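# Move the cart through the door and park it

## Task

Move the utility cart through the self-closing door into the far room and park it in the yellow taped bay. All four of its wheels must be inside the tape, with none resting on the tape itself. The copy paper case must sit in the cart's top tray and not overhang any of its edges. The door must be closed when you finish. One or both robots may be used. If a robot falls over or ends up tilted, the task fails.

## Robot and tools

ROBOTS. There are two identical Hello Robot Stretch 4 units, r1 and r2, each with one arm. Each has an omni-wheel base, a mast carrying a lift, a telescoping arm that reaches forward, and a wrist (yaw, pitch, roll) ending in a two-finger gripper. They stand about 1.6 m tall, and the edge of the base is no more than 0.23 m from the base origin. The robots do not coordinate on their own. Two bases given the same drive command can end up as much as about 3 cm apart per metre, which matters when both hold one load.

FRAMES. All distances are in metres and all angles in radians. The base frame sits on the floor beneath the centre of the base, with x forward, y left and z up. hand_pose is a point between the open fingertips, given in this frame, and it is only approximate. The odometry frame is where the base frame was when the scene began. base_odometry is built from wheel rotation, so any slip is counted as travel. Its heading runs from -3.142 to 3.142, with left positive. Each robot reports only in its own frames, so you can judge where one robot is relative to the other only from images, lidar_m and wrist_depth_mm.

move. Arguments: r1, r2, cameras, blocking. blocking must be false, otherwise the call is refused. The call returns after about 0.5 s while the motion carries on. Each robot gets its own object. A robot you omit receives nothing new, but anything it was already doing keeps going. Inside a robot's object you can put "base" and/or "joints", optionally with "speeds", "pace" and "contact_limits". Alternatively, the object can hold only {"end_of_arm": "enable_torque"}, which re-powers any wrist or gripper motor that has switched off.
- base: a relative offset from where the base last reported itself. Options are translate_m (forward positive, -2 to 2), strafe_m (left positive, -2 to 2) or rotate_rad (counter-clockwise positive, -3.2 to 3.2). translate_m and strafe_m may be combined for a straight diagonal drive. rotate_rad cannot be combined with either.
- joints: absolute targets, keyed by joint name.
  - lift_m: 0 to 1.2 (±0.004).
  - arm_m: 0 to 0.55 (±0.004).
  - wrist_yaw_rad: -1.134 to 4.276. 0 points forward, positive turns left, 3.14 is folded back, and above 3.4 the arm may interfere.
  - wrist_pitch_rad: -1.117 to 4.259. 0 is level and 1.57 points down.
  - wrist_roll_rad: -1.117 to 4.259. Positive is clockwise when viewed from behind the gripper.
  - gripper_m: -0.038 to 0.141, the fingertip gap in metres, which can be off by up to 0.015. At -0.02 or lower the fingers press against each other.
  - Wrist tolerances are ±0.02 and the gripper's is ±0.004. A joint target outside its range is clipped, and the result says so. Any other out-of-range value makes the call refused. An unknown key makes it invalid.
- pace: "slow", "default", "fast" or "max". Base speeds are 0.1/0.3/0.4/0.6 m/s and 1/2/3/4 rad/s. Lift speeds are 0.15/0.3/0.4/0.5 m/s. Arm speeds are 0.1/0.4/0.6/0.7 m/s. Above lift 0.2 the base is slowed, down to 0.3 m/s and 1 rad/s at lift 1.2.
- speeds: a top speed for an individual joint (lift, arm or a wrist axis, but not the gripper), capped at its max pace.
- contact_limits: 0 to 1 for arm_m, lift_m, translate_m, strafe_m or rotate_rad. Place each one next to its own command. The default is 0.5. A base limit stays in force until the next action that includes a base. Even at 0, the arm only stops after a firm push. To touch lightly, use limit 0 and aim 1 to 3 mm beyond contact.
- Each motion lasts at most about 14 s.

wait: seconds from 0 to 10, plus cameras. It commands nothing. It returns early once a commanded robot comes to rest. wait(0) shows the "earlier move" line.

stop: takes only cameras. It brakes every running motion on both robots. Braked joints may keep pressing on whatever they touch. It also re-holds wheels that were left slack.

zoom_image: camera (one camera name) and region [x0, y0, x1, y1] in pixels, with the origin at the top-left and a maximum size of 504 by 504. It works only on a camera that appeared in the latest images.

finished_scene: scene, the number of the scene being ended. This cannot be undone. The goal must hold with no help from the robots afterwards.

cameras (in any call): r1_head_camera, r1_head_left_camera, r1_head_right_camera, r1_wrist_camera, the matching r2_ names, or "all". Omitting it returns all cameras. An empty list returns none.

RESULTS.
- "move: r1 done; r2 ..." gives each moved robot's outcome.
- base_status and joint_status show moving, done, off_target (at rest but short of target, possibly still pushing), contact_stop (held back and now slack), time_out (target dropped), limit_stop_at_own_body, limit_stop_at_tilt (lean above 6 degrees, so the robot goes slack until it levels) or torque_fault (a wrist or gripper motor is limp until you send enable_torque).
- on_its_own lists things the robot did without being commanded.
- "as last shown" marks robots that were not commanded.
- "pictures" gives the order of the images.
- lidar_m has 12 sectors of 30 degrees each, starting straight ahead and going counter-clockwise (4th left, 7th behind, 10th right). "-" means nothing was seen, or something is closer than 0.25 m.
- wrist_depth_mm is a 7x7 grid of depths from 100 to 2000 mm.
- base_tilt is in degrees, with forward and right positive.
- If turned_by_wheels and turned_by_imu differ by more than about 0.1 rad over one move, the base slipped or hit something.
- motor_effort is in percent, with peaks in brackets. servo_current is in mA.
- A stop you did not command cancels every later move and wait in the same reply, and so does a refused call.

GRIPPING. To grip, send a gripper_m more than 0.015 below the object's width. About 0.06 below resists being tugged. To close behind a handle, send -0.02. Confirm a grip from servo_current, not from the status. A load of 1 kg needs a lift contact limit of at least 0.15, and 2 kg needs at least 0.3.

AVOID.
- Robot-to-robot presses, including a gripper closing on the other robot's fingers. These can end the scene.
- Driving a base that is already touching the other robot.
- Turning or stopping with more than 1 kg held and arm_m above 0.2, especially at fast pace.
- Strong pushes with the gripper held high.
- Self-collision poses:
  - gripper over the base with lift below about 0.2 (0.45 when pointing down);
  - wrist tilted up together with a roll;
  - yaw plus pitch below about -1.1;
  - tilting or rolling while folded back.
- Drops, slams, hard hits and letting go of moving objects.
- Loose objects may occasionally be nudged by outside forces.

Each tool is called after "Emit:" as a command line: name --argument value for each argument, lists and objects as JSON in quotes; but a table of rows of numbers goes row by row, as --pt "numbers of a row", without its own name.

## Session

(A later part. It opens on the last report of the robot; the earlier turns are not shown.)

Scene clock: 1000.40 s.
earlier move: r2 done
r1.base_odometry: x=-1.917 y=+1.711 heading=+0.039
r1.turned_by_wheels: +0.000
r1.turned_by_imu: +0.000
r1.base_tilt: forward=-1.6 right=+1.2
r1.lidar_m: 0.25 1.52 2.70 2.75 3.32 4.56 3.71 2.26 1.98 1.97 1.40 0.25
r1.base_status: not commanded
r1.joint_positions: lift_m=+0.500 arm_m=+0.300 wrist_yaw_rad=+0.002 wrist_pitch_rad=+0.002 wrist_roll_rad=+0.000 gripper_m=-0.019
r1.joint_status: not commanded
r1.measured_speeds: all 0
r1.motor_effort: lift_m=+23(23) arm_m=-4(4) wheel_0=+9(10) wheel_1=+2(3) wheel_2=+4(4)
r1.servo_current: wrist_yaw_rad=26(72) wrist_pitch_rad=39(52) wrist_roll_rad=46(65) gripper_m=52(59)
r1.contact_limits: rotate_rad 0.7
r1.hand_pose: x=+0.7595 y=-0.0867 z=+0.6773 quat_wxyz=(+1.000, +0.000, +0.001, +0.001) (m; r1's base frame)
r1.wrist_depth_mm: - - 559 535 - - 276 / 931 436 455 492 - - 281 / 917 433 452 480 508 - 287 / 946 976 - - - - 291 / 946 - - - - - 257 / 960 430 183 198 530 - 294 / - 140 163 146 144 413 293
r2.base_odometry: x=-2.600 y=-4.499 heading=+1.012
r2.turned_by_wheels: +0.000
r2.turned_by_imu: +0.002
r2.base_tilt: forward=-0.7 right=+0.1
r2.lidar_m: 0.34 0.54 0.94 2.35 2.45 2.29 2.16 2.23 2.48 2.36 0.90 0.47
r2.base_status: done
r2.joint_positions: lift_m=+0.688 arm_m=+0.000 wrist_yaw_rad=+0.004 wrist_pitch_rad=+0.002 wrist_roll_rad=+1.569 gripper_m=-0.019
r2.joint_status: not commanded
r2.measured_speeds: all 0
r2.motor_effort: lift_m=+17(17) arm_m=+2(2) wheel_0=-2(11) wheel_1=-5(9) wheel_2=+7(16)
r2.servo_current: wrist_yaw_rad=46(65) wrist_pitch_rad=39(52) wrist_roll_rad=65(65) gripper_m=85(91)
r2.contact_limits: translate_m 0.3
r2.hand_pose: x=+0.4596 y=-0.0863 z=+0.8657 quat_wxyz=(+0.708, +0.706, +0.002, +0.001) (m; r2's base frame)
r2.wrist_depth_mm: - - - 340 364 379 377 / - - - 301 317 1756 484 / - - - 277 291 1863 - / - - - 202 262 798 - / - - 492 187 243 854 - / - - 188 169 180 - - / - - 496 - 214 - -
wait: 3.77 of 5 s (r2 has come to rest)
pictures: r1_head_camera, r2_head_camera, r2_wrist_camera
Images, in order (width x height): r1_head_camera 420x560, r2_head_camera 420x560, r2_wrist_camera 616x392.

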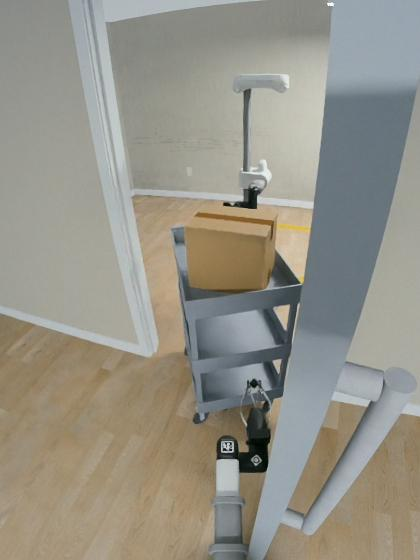

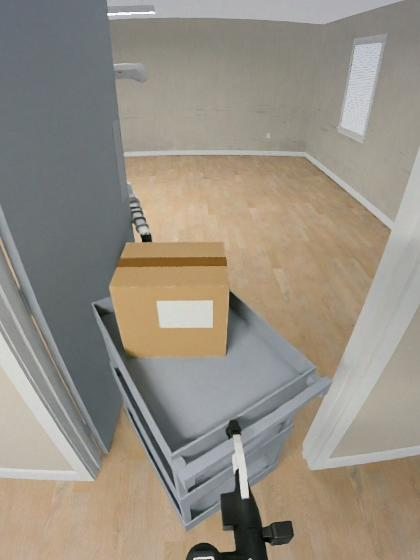

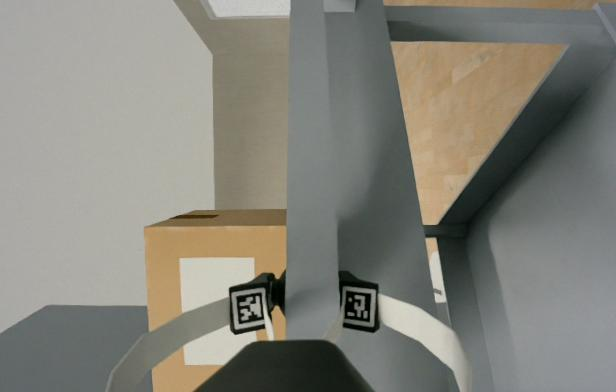

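Emit:
move --blocking false --r2 '{"base":{"strafe_m":0.16},"pace":"slow"}' --cameras '[]'

Emit:
wait --seconds 4 --cameras '["r2_head_camera","r2_head_right_camera"]'

Scene clock: 1011.67 s.
move: r2 moving
r1: as last shown
r1.lidar_m: 0.25 1.52 2.68 2.77 3.32 4.56 3.69 2.26 1.96 1.98 1.39 0.25
r1.motor_effort: lift_m=+23(23) arm_m=-4(4) wheel_0=+9(9) wheel_1=+2(2) wheel_2=+3(4)
r1.servo_current: wrist_yaw_rad=59(59) wrist_pitch_rad=39(46) wrist_roll_rad=46(65) gripper_m=52(59)
r1.contact_limits: rotate_rad 0.7
r1.wrist_depth_mm: - - 564 535 - - 276 / 917 436 462 492 - - 279 / 917 433 459 480 508 - 286 / 946 - - - - - 291 / 946 976 - - - - 258 / 946 433 185 198 530 - 294 / - 140 163 147 144 413 293
r2.base_odometry: x=-2.612 y=-4.491 heading=+1.012
r2.turned_by_wheels: +0.000
r2.turned_by_imu: +0.000
r2.base_tilt: forward=-0.7 right=+0.1
r2.lidar_m: 0.33 0.59 0.89 2.34 2.45 2.27 2.17 2.26 2.47 2.40 0.94 0.49
r2.base_status: strafe_m moving
r2.joint_positions: lift_m=+0.688 arm_m=+0.000 wrist_yaw_rad=+0.001 wrist_pitch_rad=+0.002 wrist_roll_rad=+1.569 gripper_m=-0.019
r2.joint_status: not commanded
r2.measured_speeds: translate_m=+0.000 strafe_m=+0.056 rotate_rad=-0.002 lift_m=+0.000 arm_m=+0.000 wrist_yaw_rad=-0.030 wrist_pitch_rad=+0.000 wrist_roll_rad=+0.000
r2.motor_effort: lift_m=+16(17) arm_m=+4(4) wheel_0=-8(9) wheel_1=+9(9) wheel_2=+0(5)
r2.servo_current: wrist_yaw_rad=46(59) wrist_pitch_rad=39(46) wrist_roll_rad=39(52) gripper_m=91(91)
r2.hand_pose: x=+0.4594 y=-0.0871 z=+0.8657 quat_wxyz=(+0.708, +0.706, +0.001, +0.000) (m; r2's base frame)
r2.wrist_depth_mm: - - - 342 370 377 373 / - - - 303 322 1756 488 / - - - 278 291 1863 - / - - - 202 263 778 - / - - 492 186 243 842 - / - - 187 167 179 - - / - - 496 - 213 - -
pictures: none
No camera images: "cameras" was empty.

Scene clock: 1013.90 s.
earlier move: r2 done
r1.base_odometry: x=-1.917 y=+1.711 heading=+0.039
r1.turned_by_wheels: +0.000
r1.turned_by_imu: +0.000
r1.base_tilt: forward=-1.6 right=+1.3
r1.lidar_m: 0.25 1.52 2.70 2.74 3.29 4.56 3.73 2.25 1.95 1.98 1.41 0.25
r1.base_status: not commanded
r1.joint_positions: lift_m=+0.500 arm_m=+0.300 wrist_yaw_rad=+0.002 wrist_pitch_rad=+0.002 wrist_roll_rad=+0.000 gripper_m=-0.019
r1.joint_status: not commanded
r1.measured_speeds: all 0
r1.motor_effort: lift_m=+23(23) arm_m=-4(4) wheel_0=+9(9) wheel_1=+2(2) wheel_2=+3(4)
r1.servo_current: wrist_yaw_rad=59(65) wrist_pitch_rad=46(46) wrist_roll_rad=46(72) gripper_m=52(65)
r1.contact_limits: rotate_rad 0.7
r1.hand_pose: x=+0.7595 y=-0.0867 z=+0.6773 quat_wxyz=(+1.000, +0.000, +0.001, +0.001) (m; r1's base frame)
r1.wrist_depth_mm: - - 559 480 647 - 276 / 931 427 430 430 433 436 279 / 931 427 427 430 433 442 286 / 960 - - - - 462 290 / 946 - - - - 517 257 / 960 459 184 198 181 445 294 / - 140 163 147 144 413 291
r2.base_odometry: x=-2.735 y=-4.414 heading=+1.012
r2.turned_by_wheels: +0.000
r2.turned_by_imu: +0.000
r2.base_tilt: forward=-0.7 right=+0.1
r2.lidar_m: 0.34 0.71 0.92 2.20 2.31 2.27 2.17 2.28 2.64 2.53 0.92 0.45
r2.base_status: done
r2.joint_positions: lift_m=+0.688 arm_m=+0.000 wrist_yaw_rad=-0.006 wrist_pitch_rad=+0.002 wrist_roll_rad=+1.569 gripper_m=-0.019
r2.joint_status: not commanded
r2.measured_speeds: all 0
r2.motor_effort: lift_m=+16(17) arm_m=+4(4) wheel_0=-5(15) wheel_1=+4(9) wheel_2=-1(5)
r2.servo_current: wrist_yaw_rad=46(65) wrist_pitch_rad=39(46) wrist_roll_rad=52(65) gripper_m=85(91)
r2.hand_pose: x=+0.4588 y=-0.0890 z=+0.8657 quat_wxyz=(+0.708, +0.706, -0.001, -0.003) (m; r2's base frame)
r2.wrist_depth_mm: - - - 286 293 1708 1229 / - - - 268 274 1708 504 / - - - 199 260 788 - / - - 488 190 248 866 - / - - 500 181 237 - - / - 512 187 171 180 - - / - - 544 - 217 - -
wait: 2.23 of 4 s (r2 has come to rest)
pictures: r2_head_camera, r2_head_right_camera
Images, in order (width x height): r2_head_camera 420x560, r2_head_right_camera 420x672.

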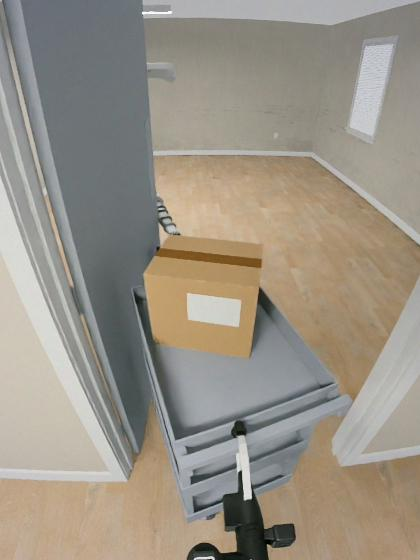

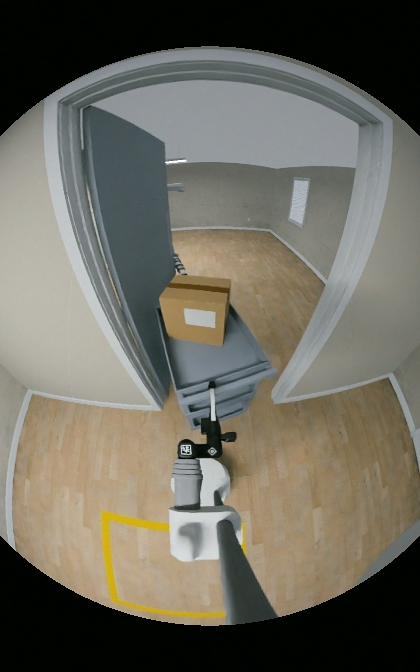

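Emit:
move --blocking false --r2 '{"base":{"translate_m":-0.18,"strafe_m":0.07},"pace":"slow"}' --cameras '[]'

Emit:
wait --seconds 4 --cameras '["r2_head_camera","r2_head_right_camera"]'

Scene clock: 1021.37 s.
move: r2 moving
r1: as last shown
r1.lidar_m: 0.25 1.50 2.68 2.78 3.32 4.55 3.72 2.23 1.97 1.97 1.41 0.25
r1.motor_effort: lift_m=+23(23) arm_m=-4(4) wheel_0=+8(9) wheel_1=+2(2) wheel_2=+4(4)
r1.servo_current: wrist_yaw_rad=59(59) wrist_pitch_rad=39(46) wrist_roll_rad=46(59) gripper_m=52(59)
r1.contact_limits: rotate_rad 0.7
r1.wrist_depth_mm: - - 564 488 634 - 276 / 946 430 436 433 436 436 279 / 917 436 436 439 433 442 286 / 946 - - - - 508 291 / 946 - - - - 517 257 / 960 455 185 198 179 445 293 / - 139 163 146 144 410 291
r2.base_odometry: x=-2.746 y=-4.422 heading=+1.012
r2.turned_by_wheels: +0.000
r2.turned_by_imu: +0.000
r2.base_tilt: forward=-0.7 right=+0.1
r2.lidar_m: 0.36 0.72 0.90 2.21 2.26 2.28 2.16 2.22 2.64 2.54 0.94 0.46
r2.base_status: translate_m moving; strafe_m moving
r2.joint_positions: lift_m=+0.688 arm_m=+0.000 wrist_yaw_rad=-0.001 wrist_pitch_rad=+0.002 wrist_roll_rad=+1.569 gripper_m=-0.019
r2.joint_status: not commanded
r2.measured_speeds: translate_m=-0.048 strafe_m=+0.021 rotate_rad=+0.001 lift_m=+0.000 arm_m=+0.000 wrist_yaw_rad=+0.031 wrist_pitch_rad=+0.000 wrist_roll_rad=+0.000
r2.motor_effort: lift_m=+17(17) arm_m=+4(4) wheel_0=-9(13) wheel_1=-5(6) wheel_2=+11(12)
r2.servo_current: wrist_yaw_rad=46(59) wrist_pitch_rad=39(46) wrist_roll_rad=59(59) gripper_m=85(85)
r2.hand_pose: x=+0.4592 y=-0.0876 z=+0.8657 quat_wxyz=(+0.708, +0.706, +0.000, -0.001) (m; r2's base frame)
r2.wrist_depth_mm: - - - 274 282 1708 1229 / - - - 263 270 1756 535 / - - - 196 257 820 - / - - 488 187 247 866 - / - - 508 180 236 - - / - - 188 172 180 - - / - - - - 222 - -
pictures: none
No camera images: "cameras" was empty.

Scene clock: 1024.00 s.
earlier move: r2 done
r1.base_odometry: x=-1.917 y=+1.711 heading=+0.039
r1.turned_by_wheels: +0.000
r1.turned_by_imu: +0.000
r1.base_tilt: forward=-1.6 right=+1.3
r1.lidar_m: 0.25 1.51 2.69 2.78 3.30 4.54 3.71 2.24 1.97 1.98 1.40 0.25
r1.base_status: not commanded
r1.joint_positions: lift_m=+0.500 arm_m=+0.300 wrist_yaw_rad=+0.002 wrist_pitch_rad=+0.002 wrist_roll_rad=+0.000 gripper_m=-0.019
r1.joint_status: not commanded
r1.measured_speeds: all 0
r1.motor_effort: lift_m=+23(23) arm_m=-4(4) wheel_0=+9(9) wheel_1=+2(2) wheel_2=+4(4)
r1.servo_current: wrist_yaw_rad=46(65) wrist_pitch_rad=39(46) wrist_roll_rad=39(65) gripper_m=46(59)
r1.contact_limits: rotate_rad 0.7
r1.hand_pose: x=+0.7595 y=-0.0867 z=+0.6773 quat_wxyz=(+1.000, +0.000, +0.001, +0.001) (m; r1's base frame)
r1.wrist_depth_mm: - - - 691 634 - 277 / 946 - - 676 627 - 281 / 946 - 585 580 574 569 286 / 960 - - - - - 291 / 931 - - - - - 258 / 946 - 597 199 170 521 294 / - 1537 171 146 144 413 291
r2.base_odometry: x=-2.890 y=-4.529 heading=+1.012
r2.turned_by_wheels: +0.000
r2.turned_by_imu: +0.001
r2.base_tilt: forward=-0.6 right=+0.1
r2.lidar_m: 0.35 0.83 1.17 2.14 2.22 2.09 2.00 2.05 2.64 2.59 1.17 0.44
r2.base_status: done
r2.joint_positions: lift_m=+0.688 arm_m=+0.000 wrist_yaw_rad=+0.003 wrist_pitch_rad=+0.002 wrist_roll_rad=+1.569 gripper_m=-0.019
r2.joint_status: not commanded
r2.measured_speeds: all 0
r2.motor_effort: lift_m=+16(17) arm_m=-3(4) wheel_0=-1(13) wheel_1=-5(8) wheel_2=+9(15)
r2.servo_current: wrist_yaw_rad=52(65) wrist_pitch_rad=39(46) wrist_roll_rad=46(59) gripper_m=85(91)
r2.hand_pose: x=+0.4595 y=-0.0867 z=+0.8657 quat_wxyz=(+0.708, +0.706, +0.002, +0.000) (m; r2's base frame)
r2.wrist_depth_mm: - - - 267 272 1708 1205 / - - - 260 262 1708 - / - - 668 192 252 842 - / - - 484 184 244 854 - / - - 517 179 237 - - / - - 187 173 180 - - / - - - - 224 - -
wait: 2.63 of 4 s (r2 has come to rest)
pictures: r2_head_camera, r2_head_right_camera
Images, in order (width x height): r2_head_camera 420x560, r2_head_right_camera 420x672.

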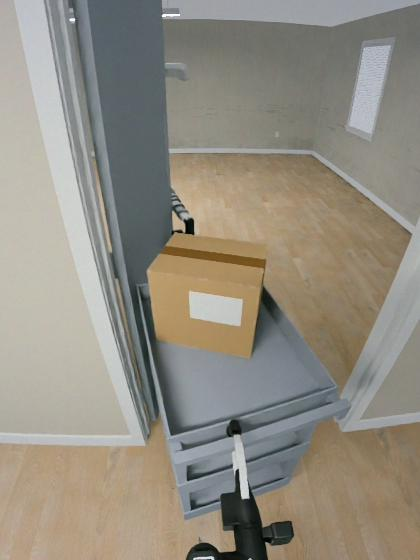

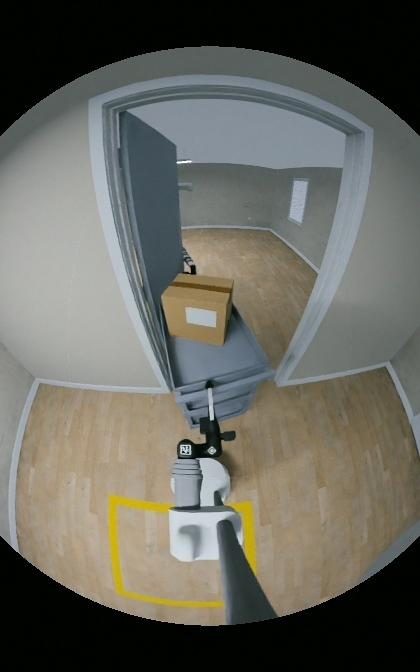

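Emit:
move --blocking false --r2 '{"base":{"translate_m":-0.3},"pace":"slow","contact_limits":{"translate_m":0.3}}' --cameras '[]'

Emit:
wait --seconds 5 --cameras '["r2_head_camera","r2_head_right_camera"]'

Scene clock: 1029.80 s.
move: r2 moving
r1: as last shown
r1.lidar_m: 0.25 1.54 2.68 2.78 3.28 4.55 3.70 2.24 1.97 1.96 1.37 0.25
r1.motor_effort: lift_m=+23(23) arm_m=-4(4) wheel_0=+8(9) wheel_1=+2(2) wheel_2=+3(4)
r1.servo_current: wrist_yaw_rad=46(59) wrist_pitch_rad=39(46) wrist_roll_rad=65(65) gripper_m=52(52)
r1.contact_limits: rotate_rad 0.7
r1.wrist_depth_mm: - - - 707 647 - 276 / 960 - - 691 640 - 281 / 931 - 597 591 585 585 286 / 960 - - - - - 290 / 976 - - - - - 257 / 946 - 609 198 170 525 296 / - 1499 171 146 144 410 293
r2.base_odometry: x=-2.897 y=-4.540 heading=+1.013
r2.turned_by_wheels: +0.000
r2.turned_by_imu: +0.001
r2.base_tilt: forward=-0.7 right=+0.1
r2.lidar_m: 0.36 0.86 1.17 2.13 2.23 2.08 1.98 2.06 2.69 2.59 1.21 0.46
r2.base_status: translate_m moving
r2.joint_positions: lift_m=+0.688 arm_m=+0.000 wrist_yaw_rad=+0.003 wrist_pitch_rad=+0.002 wrist_roll_rad=+1.569 gripper_m=-0.019
r2.joint_status: not commanded
r2.measured_speeds: translate_m=-0.049 strafe_m=-0.001 rotate_rad=+0.001 lift_m=+0.000 arm_m=+0.000 wrist_yaw_rad=+0.000 wrist_pitch_rad=+0.000 wrist_roll_rad=+0.000
r2.motor_effort: lift_m=+17(17) arm_m=-3(4) wheel_0=-3(8) wheel_1=-7(8) wheel_2=+14(15)
r2.servo_current: wrist_yaw_rad=46(52) wrist_pitch_rad=39(46) wrist_roll_rad=52(52) gripper_m=78(85)
r2.contact_limits: translate_m 0.3
r2.hand_pose: x=+0.4595 y=-0.0867 z=+0.8657 quat_wxyz=(+0.708, +0.706, +0.002, +0.000) (m; r2's base frame)
r2.wrist_depth_mm: - - - 268 272 1708 1182 / - - - 260 262 1708 - / - - 661 191 252 831 - / - - 488 184 245 854 - / - - 512 180 237 - - / - - 187 173 180 - - / - - - - 224 - -
pictures: none
No camera images: "cameras" was empty.

Scene clock: 1033.57 s.
earlier move: r2 done
r1.base_odometry: x=-1.917 y=+1.711 heading=+0.039
r1.turned_by_wheels: +0.000
r1.turned_by_imu: +0.000
r1.base_tilt: forward=-1.6 right=+1.2
r1.lidar_m: 0.25 1.52 2.69 2.76 3.27 4.52 3.73 2.25 1.95 1.97 1.39 0.25
r1.base_status: not commanded
r1.joint_positions: lift_m=+0.500 arm_m=+0.300 wrist_yaw_rad=+0.002 wrist_pitch_rad=+0.002 wrist_roll_rad=+0.000 gripper_m=-0.019
r1.joint_status: not commanded
r1.measured_speeds: all 0
r1.motor_effort: lift_m=+23(23) arm_m=-4(4) wheel_0=+9(10) wheel_1=+2(3) wheel_2=+4(4)
r1.servo_current: wrist_yaw_rad=39(65) wrist_pitch_rad=46(52) wrist_roll_rad=59(65) gripper_m=52(59)
r1.contact_limits: rotate_rad 0.7
r1.hand_pose: x=+0.7595 y=-0.0867 z=+0.6773 quat_wxyz=(+1.000, +0.000, +0.001, +0.001) (m; r1's base frame)
r1.wrist_depth_mm: - - - - - - 277 / 960 - - 1025 931 - 279 / 946 - - - - 500 286 / 946 - - - - - 291 / 960 - - - - - 258 / 946 - - 199 179 521 293 / - 1537 179 166 144 413 293
r2.base_odometry: x=-3.049 y=-4.784 heading=+1.013
r2.turned_by_wheels: +0.000
r2.turned_by_imu: +0.001
r2.base_tilt: forward=-0.7 right=+0.1
r2.lidar_m: 0.36 1.14 1.58 2.12 2.21 1.76 1.69 1.78 2.39 2.60 1.58 0.46
r2.base_status: done
r2.joint_positions: lift_m=+0.688 arm_m=+0.000 wrist_yaw_rad=+0.003 wrist_pitch_rad=+0.002 wrist_roll_rad=+1.569 gripper_m=-0.019
r2.joint_status: not commanded
r2.measured_speeds: all 0
r2.motor_effort: lift_m=+17(17) arm_m=-4(4) wheel_0=-1(8) wheel_1=-4(8) wheel_2=+8(15)
r2.servo_current: wrist_yaw_rad=46(59) wrist_pitch_rad=39(52) wrist_roll_rad=46(65) gripper_m=85(91)
r2.contact_limits: translate_m 0.3
r2.hand_pose: x=+0.4596 y=-0.0866 z=+0.8657 quat_wxyz=(+0.708, +0.706, +0.002, +0.000) (m; r2's base frame)
r2.wrist_depth_mm: - - - 283 289 1756 1229 / - - - 267 271 1708 512 / - - - 198 258 788 - / - - 488 189 248 866 - / - 512 504 181 239 - - / - 530 187 173 179 - - / - - 549 - 221 - -
wait: 3.77 of 5 s (r2 has come to rest)
pictures: r2_head_camera, r2_head_right_camera
Images, in order (width x height): r2_head_camera 420x560, r2_head_right_camera 420x672.

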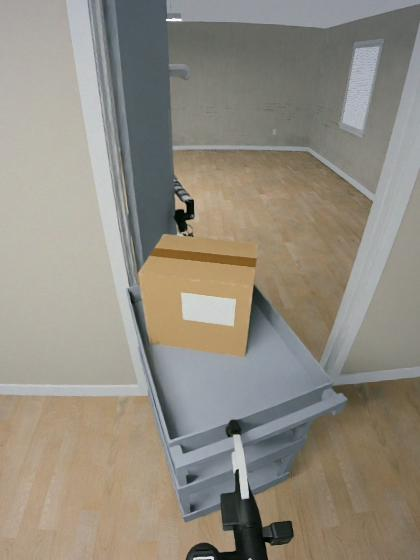

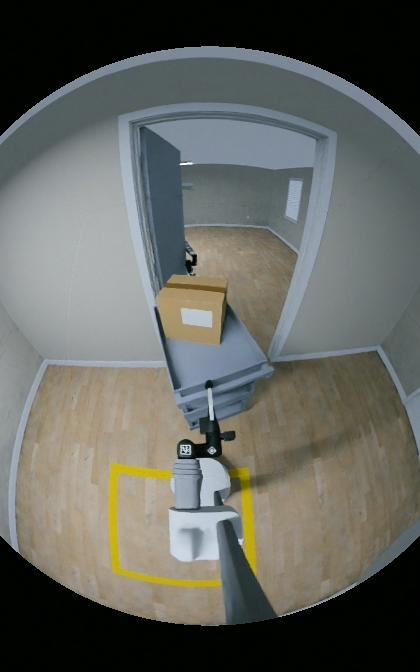

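Emit:
move --blocking false --r2 '{"base":{"translate_m":-0.3,"strafe_m":-0.06},"pace":"slow","contact_limits":{"translate_m":0.3}}' --cameras '[]'

Emit:
wait --seconds 5 --cameras '["r2_head_camera","r2_head_right_camera","r2_head_left_camera"]'

Scene clock: 1065.87 s.
move: r2 moving
r1: as last shown
r1.lidar_m: 0.25 1.55 2.70 2.78 3.30 4.55 3.71 2.25 1.96 1.97 1.41 0.25
r1.motor_effort: lift_m=+23(23) arm_m=-4(4) wheel_0=+9(9) wheel_1=+2(2) wheel_2=+3(4)
r1.servo_current: wrist_yaw_rad=52(59) wrist_pitch_rad=46(46) wrist_roll_rad=46(59) gripper_m=52(59)
r1.contact_limits: rotate_rad 0.7
r1.wrist_depth_mm: - - - - - - 276 / 946 - - 1042 931 - 282 / 946 - - - - 500 287 / 946 - - - - - 291 / 946 - - - - 1160 258 / 960 - - 198 179 1921 296 / - 1499 179 165 144 413 293
r2.base_odometry: x=-3.053 y=-4.795 heading=+1.013
r2.turned_by_wheels: +0.000
r2.turned_by_imu: +0.001
r2.base_tilt: forward=-0.6 right=+0.0
r2.lidar_m: 0.35 1.14 1.63 2.14 2.23 1.77 1.67 1.75 2.40 2.59 1.64 0.45
r2.base_status: translate_m moving; strafe_m moving
r2.joint_positions: lift_m=+0.688 arm_m=+0.000 wrist_yaw_rad=+0.004 wrist_pitch_rad=+0.002 wrist_roll_rad=+1.569 gripper_m=-0.019
r2.joint_status: not commanded
r2.measured_speeds: translate_m=-0.049 strafe_m=-0.009 rotate_rad=+0.000 lift_m=+0.000 arm_m=+0.000 wrist_yaw_rad=+0.004 wrist_pitch_rad=+0.000 wrist_roll_rad=+0.000
r2.motor_effort: lift_m=+16(17) arm_m=-3(4) wheel_0=-1(4) wheel_1=-7(7) wheel_2=+13(13)
r2.servo_current: wrist_yaw_rad=39(59) wrist_pitch_rad=39(46) wrist_roll_rad=39(59) gripper_m=85(85)
r2.contact_limits: translate_m 0.3
r2.hand_pose: x=+0.4596 y=-0.0863 z=+0.8657 quat_wxyz=(+0.708, +0.706, +0.002, +0.001) (m; r2's base frame)
r2.wrist_depth_mm: - - - 283 289 1756 1229 / - - - 265 272 1708 504 / - - - 198 258 788 - / - - 488 189 249 866 - / - 517 504 181 238 - - / - 530 189 173 180 - - / - - 549 - 221 - -
pictures: none
No camera images: "cameras" was empty.

Scene clock: 1069.70 s.
earlier move: r2 done
r1.base_odometry: x=-1.917 y=+1.711 heading=+0.039
r1.turned_by_wheels: +0.000
r1.turned_by_imu: +0.000
r1.base_tilt: forward=-1.5 right=+1.3
r1.lidar_m: 0.25 1.53 2.67 2.75 3.28 4.54 3.70 2.24 1.96 1.97 1.41 0.25
r1.base_status: not commanded
r1.joint_positions: lift_m=+0.500 arm_m=+0.300 wrist_yaw_rad=+0.002 wrist_pitch_rad=+0.002 wrist_roll_rad=+0.000 gripper_m=-0.019
r1.joint_status: not commanded
r1.measured_speeds: all 0
r1.motor_effort: lift_m=+23(23) arm_m=-4(4) wheel_0=+9(10) wheel_1=+2(3) wheel_2=+3(4)
r1.servo_current: wrist_yaw_rad=39(78) wrist_pitch_rad=46(52) wrist_roll_rad=33(78) gripper_m=52(65)
r1.contact_limits: rotate_rad 0.7
r1.hand_pose: x=+0.7595 y=-0.0867 z=+0.6773 quat_wxyz=(+1.000, +0.000, +0.001, +0.001) (m; r1's base frame)
r1.wrist_depth_mm: - - - - - - 276 / 960 - - - 1255 - 282 / 946 - - - 1255 - 286 / 946 - - - - - 291 / 946 - - - - 1229 258 / 960 - - 200 - - 296 / - 1537 179 184 144 413 293
r2.base_odometry: x=-3.157 y=-5.070 heading=+1.013
r2.turned_by_wheels: +0.000
r2.turned_by_imu: +0.001
r2.base_tilt: forward=-0.6 right=+0.1
r2.lidar_m: 0.35 0.60 2.00 2.17 2.03 1.45 1.40 1.43 2.00 2.53 2.03 0.46
r2.base_status: done
r2.joint_positions: lift_m=+0.688 arm_m=+0.000 wrist_yaw_rad=+0.004 wrist_pitch_rad=+0.002 wrist_roll_rad=+1.569 gripper_m=-0.019
r2.joint_status: not commanded
r2.measured_speeds: all 0
r2.motor_effort: lift_m=+16(17) arm_m=-3(4) wheel_0=-1(6) wheel_1=-3(8) wheel_2=+8(14)
r2.servo_current: wrist_yaw_rad=39(65) wrist_pitch_rad=39(52) wrist_roll_rad=33(59) gripper_m=78(91)
r2.contact_limits: translate_m 0.3
r2.hand_pose: x=+0.4597 y=-0.0862 z=+0.8657 quat_wxyz=(+0.708, +0.706, +0.002, +0.001) (m; r2's base frame)
r2.wrist_depth_mm: - - - 255 351 1397 368 / - - - 296 307 1708 500 / - - - 271 279 1808 - / - - - 199 259 842 - / - 1983 492 186 242 854 - / - 496 187 169 180 - - / - - 512 - 214 - -
wait: 3.83 of 5 s (r2 has come to rest)
pictures: r2_head_camera, r2_head_left_camera, r2_head_right_camera
Images, in order (width x height): r2_head_camera 420x560, r2_head_left_camera 420x672, r2_head_right_camera 420x672.

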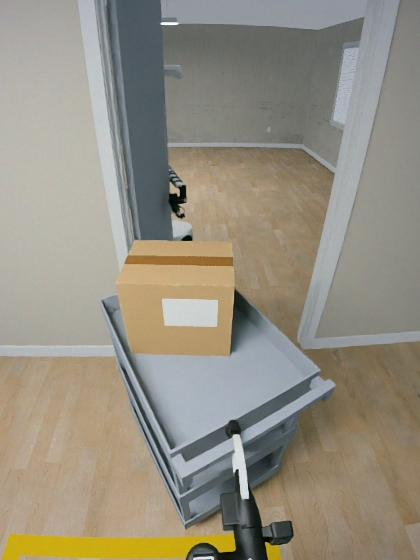

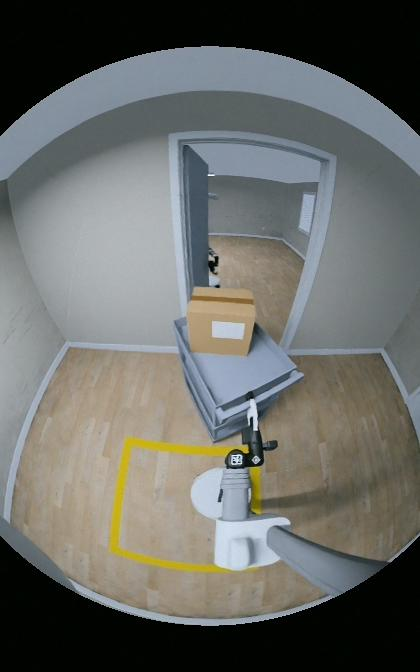

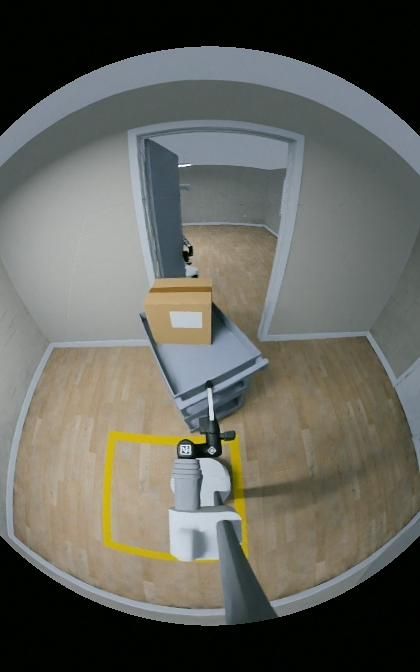

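Emit:
move --blocking false --r2 '{"base":{"translate_m":-0.45,"strafe_m":0.25},"pace":"slow"}' --cameras '[]'

Emit:
wait --seconds 7 --cameras '["r2_head_camera","r2_head_right_camera","r2_head_left_camera"]'

Scene clock: 1081.57 s.
move: r2 moving
r1: as last shown
r1.base_tilt: forward=-1.6 right=+1.2
r1.lidar_m: 0.25 1.53 2.70 2.76 3.32 4.55 3.71 2.23 1.98 1.98 1.38 0.25
r1.motor_effort: lift_m=+23(23) arm_m=-4(4) wheel_0=+9(9) wheel_1=+2(2) wheel_2=+4(4)
r1.servo_current: wrist_yaw_rad=65(65) wrist_pitch_rad=39(46) wrist_roll_rad=46(65) gripper_m=59(59)
r1.contact_limits: rotate_rad 0.7
r1.wrist_depth_mm: - - - - - - 276 / 946 - - - 1308 - 279 / 946 - - - 1255 - 286 / 946 - - - - - 291 / 960 - - - - 1229 257 / 960 - - 200 - - 296 / - 1499 179 183 144 410 291
r2.base_odometry: x=-3.169 y=-5.077 heading=+1.013
r2.turned_by_wheels: +0.000
r2.turned_by_imu: +0.000
r2.base_tilt: forward=-0.6 right=+0.1
r2.lidar_m: 0.34 0.62 2.04 2.17 2.04 1.46 1.39 1.46 1.95 2.55 2.06 0.48
r2.base_status: translate_m moving; strafe_m moving
r2.joint_positions: lift_m=+0.688 arm_m=+0.000 wrist_yaw_rad=+0.004 wrist_pitch_rad=+0.002 wrist_roll_rad=+1.569 gripper_m=-0.019
r2.joint_status: not commanded
r2.measured_speeds: translate_m=-0.048 strafe_m=+0.027 rotate_rad=-0.001 lift_m=+0.000 arm_m=+0.000 wrist_yaw_rad=+0.000 wrist_pitch_rad=+0.000 wrist_roll_rad=+0.000
r2.motor_effort: lift_m=+16(17) arm_m=-4(4) wheel_0=-9(9) wheel_1=-4(5) wheel_2=+11(14)
r2.servo_current: wrist_yaw_rad=52(59) wrist_pitch_rad=46(46) wrist_roll_rad=39(52) gripper_m=85(85)
r2.hand_pose: x=+0.4597 y=-0.0862 z=+0.8657 quat_wxyz=(+0.708, +0.706, +0.002, +0.001) (m; r2's base frame)
r2.wrist_depth_mm: - - - 257 353 1397 370 / - - - 298 307 1708 504 / - - - 271 279 1921 - / - - - 199 258 842 - / - - 492 185 242 854 - / - 496 186 168 179 - - / - - 508 - 215 - -
pictures: none
No camera images: "cameras" was empty.

Scene clock: 1087.37 s.
earlier move: r2 done
r1.base_odometry: x=-1.917 y=+1.711 heading=+0.039
r1.turned_by_wheels: +0.000
r1.turned_by_imu: +0.000
r1.base_tilt: forward=-1.6 right=+1.3
r1.lidar_m: 0.25 1.52 2.68 2.77 3.33 4.55 3.69 2.23 1.98 1.97 1.41 0.25
r1.base_status: not commanded
r1.joint_positions: lift_m=+0.500 arm_m=+0.300 wrist_yaw_rad=+0.002 wrist_pitch_rad=+0.002 wrist_roll_rad=+0.000 gripper_m=-0.019
r1.joint_status: not commanded
r1.measured_speeds: all 0
r1.motor_effort: lift_m=+23(23) arm_m=-4(4) wheel_0=+9(10) wheel_1=+2(3) wheel_2=+4(4)
r1.servo_current: wrist_yaw_rad=39(72) wrist_pitch_rad=39(52) wrist_roll_rad=52(72) gripper_m=59(59)
r1.contact_limits: rotate_rad 0.7
r1.hand_pose: x=+0.7595 y=-0.0867 z=+0.6773 quat_wxyz=(+1.000, +0.000, +0.001, +0.001) (m; r1's base frame)
r1.wrist_depth_mm: - - - - - - 276 / 976 - - - - - 279 / 946 - - - 1708 - 285 / 960 - - - - - 291 / 946 - - - - - 257 / 960 - - 198 181 1921 294 / - 1537 179 183 144 413 293
r2.base_odometry: x=-3.607 y=-5.319 heading=+1.013
r2.turned_by_wheels: +0.000
r2.turned_by_imu: -0.001
r2.base_tilt: forward=-0.7 right=+0.1
r2.lidar_m: 0.39 1.92 2.02 1.94 1.40 1.00 0.95 0.99 1.33 2.75 2.65 0.46
r2.base_status: done
r2.joint_positions: lift_m=+0.688 arm_m=+0.000 wrist_yaw_rad=-0.002 wrist_pitch_rad=+0.002 wrist_roll_rad=+1.569 gripper_m=-0.019
r2.joint_status: not commanded
r2.measured_speeds: all 0
r2.motor_effort: lift_m=+16(17) arm_m=-4(4) wheel_0=-6(13) wheel_1=-4(8) wheel_2=+4(14)
r2.servo_current: wrist_yaw_rad=46(65) wrist_pitch_rad=39(46) wrist_roll_rad=46(59) gripper_m=78(91)
r2.hand_pose: x=+0.4591 y=-0.0879 z=+0.8657 quat_wxyz=(+0.708, +0.706, +0.000, -0.001) (m; r2's base frame)
r2.wrist_depth_mm: 1618 - - 185 247 1576 - / 1618 - - 182 243 768 - / 1661 - 477 180 240 842 - / 1618 - 496 177 237 - - / 1576 - 535 175 235 - - / - - 187 172 180 - - / - - - - 228 - 496
wait: 5.80 of 7 s (r2 has come to rest)
pictures: r2_head_camera, r2_head_left_camera, r2_head_right_camera
Images, in order (width x height): r2_head_camera 420x560, r2_head_left_camera 420x672, r2_head_right_camera 420x672.

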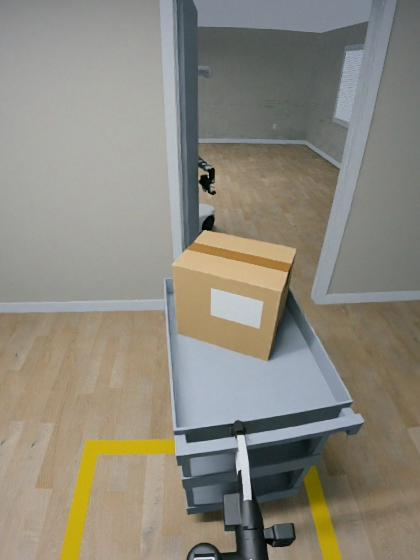

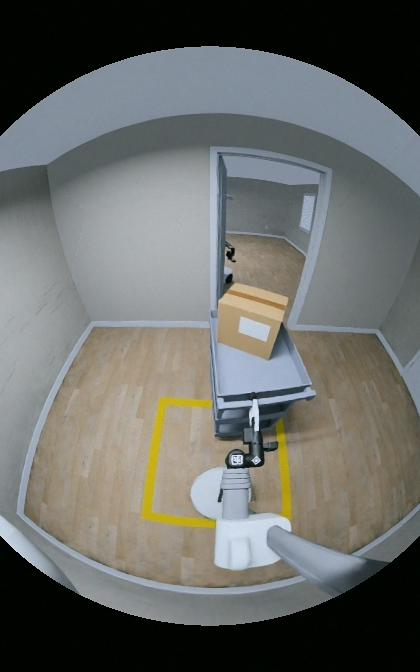

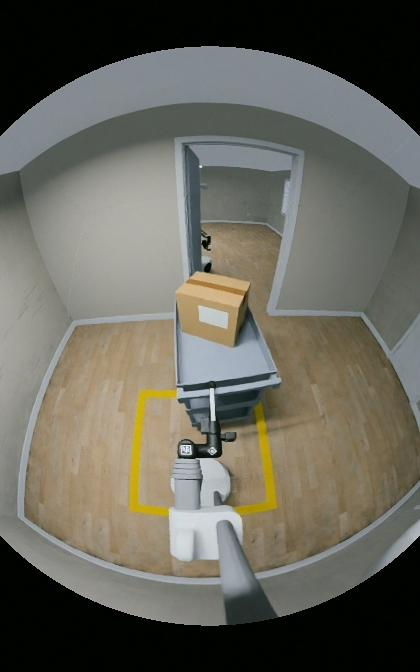

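Emit:
move --blocking false --r2 '{"base":{"translate_m":-0.45,"strafe_m":0.12},"pace":"slow"}' --cameras '[]'

Emit:
wait --seconds 7 --cameras '["r2_head_camera","r2_head_right_camera","r2_head_left_camera"]'

Scene clock: 1096.67 s.
move: r2 moving
r1: as last shown
r1.lidar_m: 0.25 1.53 2.68 2.75 3.32 4.55 3.71 2.23 1.97 1.98 1.40 0.26
r1.motor_effort: lift_m=+23(23) arm_m=-4(4) wheel_0=+9(9) wheel_1=+2(2) wheel_2=+3(4)
r1.servo_current: wrist_yaw_rad=59(59) wrist_pitch_rad=39(46) wrist_roll_rad=39(59) gripper_m=46(59)
r1.contact_limits: rotate_rad 0.7
r1.wrist_depth_mm: - - - - - - 274 / 946 - - - - - 282 / 960 - - - 1708 - 287 / 960 - - - - - 290 / 946 - - - - - 257 / 946 - - 198 181 1808 294 / - 1499 179 183 144 413 293
r2.base_odometry: x=-3.616 y=-5.327 heading=+1.012
r2.turned_by_wheels: +0.000
r2.turned_by_imu: +0.000
r2.base_tilt: forward=-0.6 right=+0.0
r2.lidar_m: 0.38 1.96 2.02 1.92 1.35 0.99 0.93 0.96 1.34 2.75 2.68 0.43
r2.base_status: translate_m moving; strafe_m moving
r2.joint_positions: lift_m=+0.688 arm_m=+0.000 wrist_yaw_rad=-0.002 wrist_pitch_rad=+0.002 wrist_roll_rad=+1.569 gripper_m=-0.019
r2.joint_status: not commanded
r2.measured_speeds: translate_m=-0.049 strafe_m=+0.013 rotate_rad=-0.002 lift_m=+0.000 arm_m=+0.000 wrist_yaw_rad=+0.000 wrist_pitch_rad=+0.000 wrist_roll_rad=+0.000
r2.motor_effort: lift_m=+16(17) arm_m=-3(4) wheel_0=-7(11) wheel_1=-4(6) wheel_2=+12(12)
r2.servo_current: wrist_yaw_rad=39(52) wrist_pitch_rad=39(46) wrist_roll_rad=46(52) gripper_m=85(85)
r2.hand_pose: x=+0.4591 y=-0.0879 z=+0.8657 quat_wxyz=(+0.708, +0.706, +0.000, -0.001) (m; r2's base frame)
r2.wrist_depth_mm: 1661 - - 183 245 1618 - / 1661 - - 182 242 759 - / 1618 - 473 179 239 842 - / 1618 - 496 177 236 - - / 1618 - 539 175 234 - - / - - 188 172 179 - - / - - - - 229 - 488
pictures: none
No camera images: "cameras" was empty.

Scene clock: 1102.07 s.
earlier move: r2 done
r1.base_odometry: x=-1.917 y=+1.711 heading=+0.039
r1.turned_by_wheels: +0.000
r1.turned_by_imu: +0.000
r1.base_tilt: forward=-1.6 right=+1.3
r1.lidar_m: 0.25 1.51 2.68 2.77 3.30 4.53 3.70 2.24 1.95 1.95 1.42 0.25
r1.base_status: not commanded
r1.joint_positions: lift_m=+0.500 arm_m=+0.300 wrist_yaw_rad=+0.002 wrist_pitch_rad=+0.002 wrist_roll_rad=+0.000 gripper_m=-0.019
r1.joint_status: not commanded
r1.measured_speeds: all 0
r1.motor_effort: lift_m=+23(23) arm_m=-4(4) wheel_0=+9(10) wheel_1=+2(3) wheel_2=+3(4)
r1.servo_current: wrist_yaw_rad=59(78) wrist_pitch_rad=39(52) wrist_roll_rad=46(65) gripper_m=52(59)
r1.contact_limits: rotate_rad 0.7
r1.hand_pose: x=+0.7595 y=-0.0867 z=+0.6773 quat_wxyz=(+1.000, +0.000, +0.001, +0.001) (m; r1's base frame)
r1.wrist_depth_mm: - - - - - - 276 / 946 - - - - - 281 / 946 - - - - - 286 / 946 - - - - - 291 / 917 - - - - - 257 / 960 - - 198 - 1921 294 / - 1499 179 184 154 413 291
r2.base_odometry: x=-3.947 y=-5.637 heading=+1.013
r2.turned_by_wheels: +0.000
r2.turned_by_imu: +0.002
r2.base_tilt: forward=-0.7 right=+0.1
r2.lidar_m: 0.40 2.37 1.90 1.79 0.72 0.51 0.50 0.52 0.73 1.97 3.02 0.41
r2.base_status: done
r2.joint_positions: lift_m=+0.688 arm_m=+0.000 wrist_yaw_rad=+0.001 wrist_pitch_rad=+0.002 wrist_roll_rad=+1.569 gripper_m=-0.019
r2.joint_status: not commanded
r2.measured_speeds: all 0
r2.motor_effort: lift_m=+17(17) arm_m=-3(4) wheel_0=-4(12) wheel_1=-4(7) wheel_2=+7(13)
r2.servo_current: wrist_yaw_rad=46(65) wrist_pitch_rad=39(52) wrist_roll_rad=46(65) gripper_m=78(91)
r2.hand_pose: x=+0.4594 y=-0.0871 z=+0.8657 quat_wxyz=(+0.708, +0.706, +0.001, +0.000) (m; r2's base frame)
r2.wrist_depth_mm: - - - 161 219 715 - / - - 477 163 221 778 - / - - 466 165 224 - - / - - 517 167 227 - - / - - 580 170 230 - - / - - 187 172 180 1618 484 / - - - - 236 - 1182
wait: 5.40 of 7 s (r2 has come to rest)
pictures: r2_head_camera, r2_head_left_camera, r2_head_right_camera
Images, in order (width x height): r2_head_camera 420x560, r2_head_left_camera 420x672, r2_head_right_camera 420x672.

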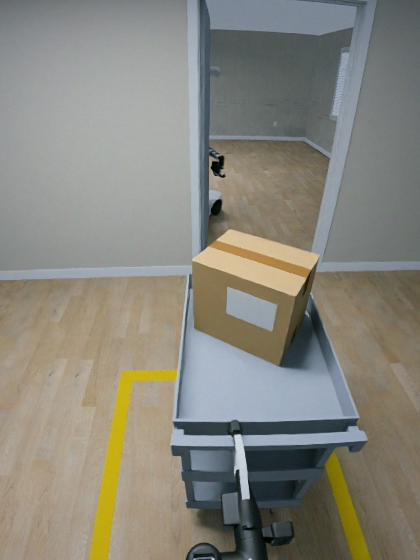

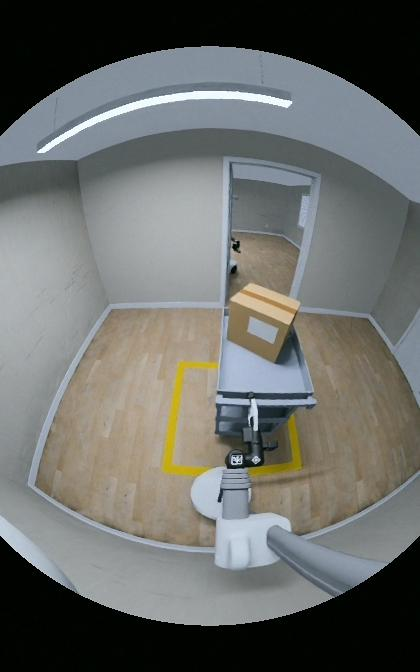

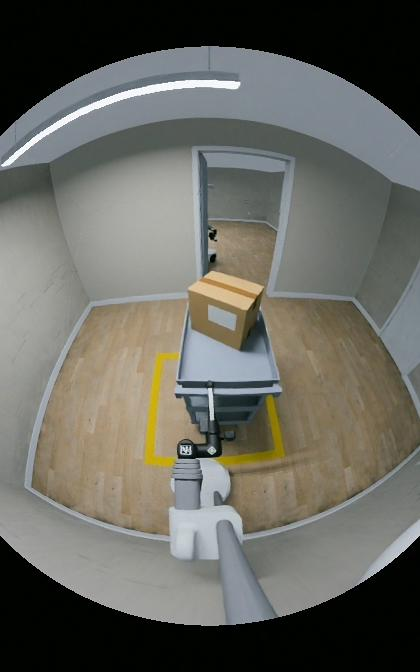

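Emit:
zoom_image --camera "r2_head_right_camera" --region '[110, 330, 320, 500]'

Emit:
zoom_image --camera "r2_head_left_camera" --region '[130, 330, 340, 500]'

Scaled by 2.400 from the camera's 420x672 image, which has a finer 600x960 frame.

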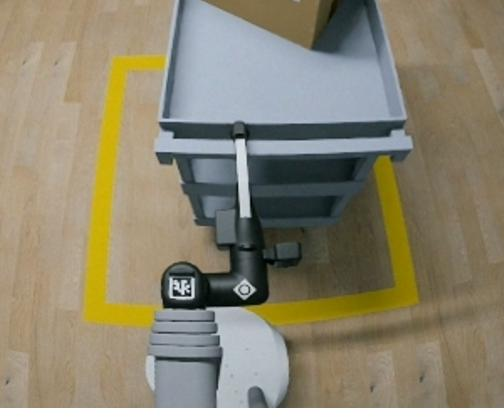

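Scaled by 2.400 from the camera's 420x672 image, which has a finer 600x960 frame.

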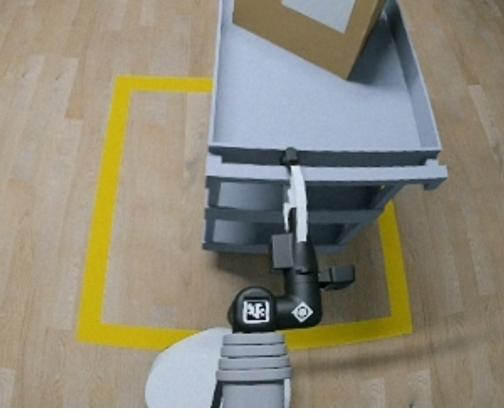

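Emit:
move --blocking false --r2 '{"base":{"translate_m":-0.13,"strafe_m":0.05},"pace":"slow"}' --cameras '[]'

Emit:
wait --seconds 4 --cameras '["r2_head_camera","r2_head_right_camera"]'

Emit:
zoom_image --camera "r2_head_right_camera" --region '[110, 330, 320, 500]'

Scene clock: 1133.93 s.
move: r2 moving
r1: as last shown
r1.base_tilt: forward=-1.5 right=+1.2
r1.lidar_m: 0.25 1.53 2.71 2.76 3.31 4.56 3.71 2.26 1.97 1.98 1.40 0.25
r1.motor_effort: lift_m=+23(23) arm_m=-3(4) wheel_0=+10(10) wheel_1=+2(2) wheel_2=+4(4)
r1.servo_current: wrist_yaw_rad=26(65) wrist_pitch_rad=39(52) wrist_roll_rad=39(59) gripper_m=52(59)
r1.contact_limits: rotate_rad 0.7
r1.wrist_depth_mm: - - - - - - 274 / 946 - - - - - 281 / 960 - - - - - 285 / 931 - - - - - 291 / 931 - - - - - 256 / 960 - - 198 - 1921 294 / - 1537 179 183 154 415 291
r2.base_odometry: x=-3.958 y=-5.645 heading=+1.012
r2.turned_by_wheels: +0.000
r2.turned_by_imu: +0.000
r2.base_tilt: forward=-0.7 right=+0.1
r2.lidar_m: 0.39 2.38 1.90 1.79 0.71 0.51 0.48 0.52 0.69 1.92 3.03 0.42
r2.base_status: translate_m moving; strafe_m moving
r2.joint_positions: lift_m=+0.688 arm_m=+0.000 wrist_yaw_rad=+0.001 wrist_pitch_rad=+0.002 wrist_roll_rad=+1.569 gripper_m=-0.019
r2.joint_status: not commanded
r2.measured_speeds: translate_m=-0.049 strafe_m=+0.019 rotate_rad=-0.001 lift_m=+0.000 arm_m=+0.000 wrist_yaw_rad=+0.000 wrist_pitch_rad=+0.000 wrist_roll_rad=+0.000
r2.motor_effort: lift_m=+16(17) arm_m=-4(4) wheel_0=-6(10) wheel_1=-4(6) wheel_2=+10(13)
r2.servo_current: wrist_yaw_rad=33(59) wrist_pitch_rad=46(46) wrist_roll_rad=46(65) gripper_m=78(91)
r2.hand_pose: x=+0.4594 y=-0.0871 z=+0.8657 quat_wxyz=(+0.708, +0.706, +0.001, +0.000) (m; r2's base frame)
r2.wrist_depth_mm: - - - 161 217 683 - / - - 477 163 222 768 - / - - 469 165 224 - - / - - 517 167 227 - - / - - 580 170 230 - - / - - 188 171 180 1661 484 / - - - - 236 - 1182
pictures: none
No camera images: "cameras" was empty.

Scene clock: 1136.03 s.
earlier move: r2 done
r1.base_odometry: x=-1.917 y=+1.711 heading=+0.039
r1.turned_by_wheels: +0.000
r1.turned_by_imu: +0.000
r1.base_tilt: forward=-1.6 right=+1.2
r1.lidar_m: 0.25 1.53 2.68 2.77 3.30 4.55 3.73 2.24 1.96 2.00 1.38 0.25
r1.base_status: not commanded
r1.joint_positions: lift_m=+0.500 arm_m=+0.300 wrist_yaw_rad=+0.002 wrist_pitch_rad=+0.002 wrist_roll_rad=+0.000 gripper_m=-0.019
r1.joint_status: not commanded
r1.measured_speeds: all 0
r1.motor_effort: lift_m=+23(23) arm_m=-4(4) wheel_0=+9(10) wheel_1=+2(3) wheel_2=+4(4)
r1.servo_current: wrist_yaw_rad=59(65) wrist_pitch_rad=33(52) wrist_roll_rad=52(78) gripper_m=52(59)
r1.contact_limits: rotate_rad 0.7
r1.hand_pose: x=+0.7595 y=-0.0867 z=+0.6773 quat_wxyz=(+1.000, +0.000, +0.001, +0.001) (m; r1's base frame)
r1.wrist_depth_mm: - - - - - - 278 / 976 - - - - - 281 / 946 - - - - - 287 / 946 - - - - - 293 / 946 - - - - - 257 / 946 - - 199 - - 294 / - 1537 180 184 154 415 291
r2.base_odometry: x=-4.058 y=-5.720 heading=+1.012
r2.turned_by_wheels: +0.000
r2.turned_by_imu: +0.000
r2.base_tilt: forward=-0.7 right=+0.1
r2.lidar_m: 0.41 2.51 1.85 1.56 0.55 0.40 0.37 0.39 0.54 1.47 0.51 0.41
r2.base_status: done
r2.joint_positions: lift_m=+0.688 arm_m=+0.000 wrist_yaw_rad=+0.000 wrist_pitch_rad=+0.002 wrist_roll_rad=+1.569 gripper_m=-0.019
r2.joint_status: not commanded
r2.measured_speeds: all 0
r2.motor_effort: lift_m=+17(17) arm_m=-3(4) wheel_0=-6(11) wheel_1=-5(8) wheel_2=+4(13)
r2.servo_current: wrist_yaw_rad=46(59) wrist_pitch_rad=39(46) wrist_roll_rad=39(65) gripper_m=85(91)
r2.hand_pose: x=+0.4593 y=-0.0874 z=+0.8657 quat_wxyz=(+0.708, +0.706, +0.001, -0.001) (m; r2's base frame)
r2.wrist_depth_mm: - - - 157 214 715 - / - - 445 159 218 798 - / - - 469 162 222 778 - / - - 530 166 226 - - / - - 603 169 229 - - / - - 188 172 180 1576 496 / - - - - 237 - 1205
wait: 2.10 of 4 s (r2 has come to rest)
pictures: r2_head_camera, r2_head_right_camera
Images, in order (width x height): r2_head_camera 420x560, r2_head_right_camera 420x672.

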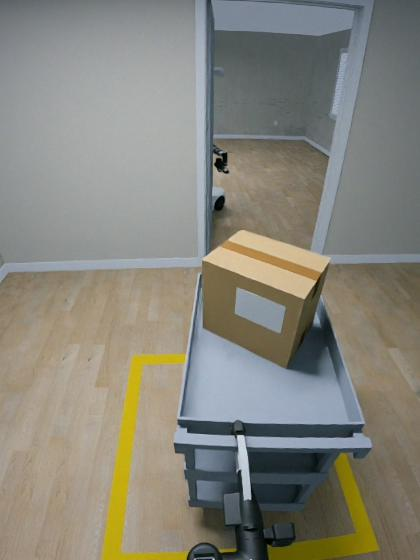

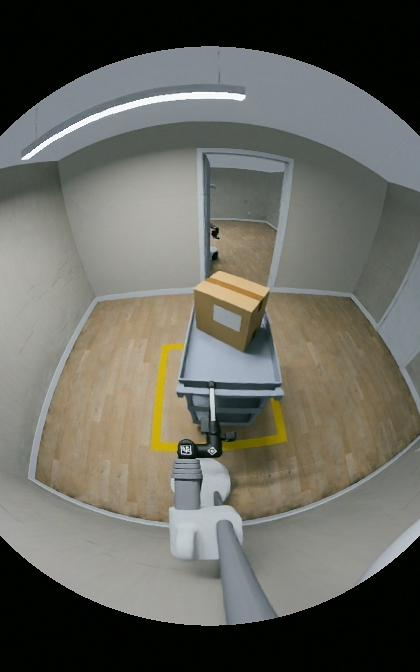

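Scaled by 2.400 from the camera's 420x672 image, which has a finer 600x960 frame.

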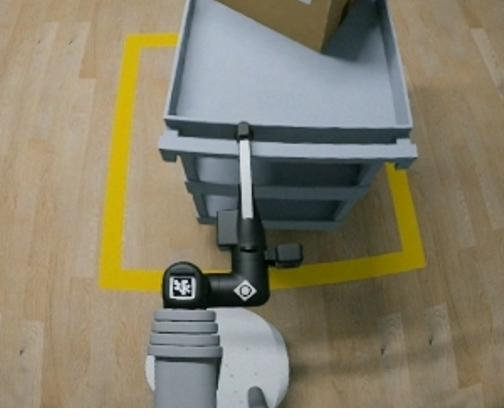

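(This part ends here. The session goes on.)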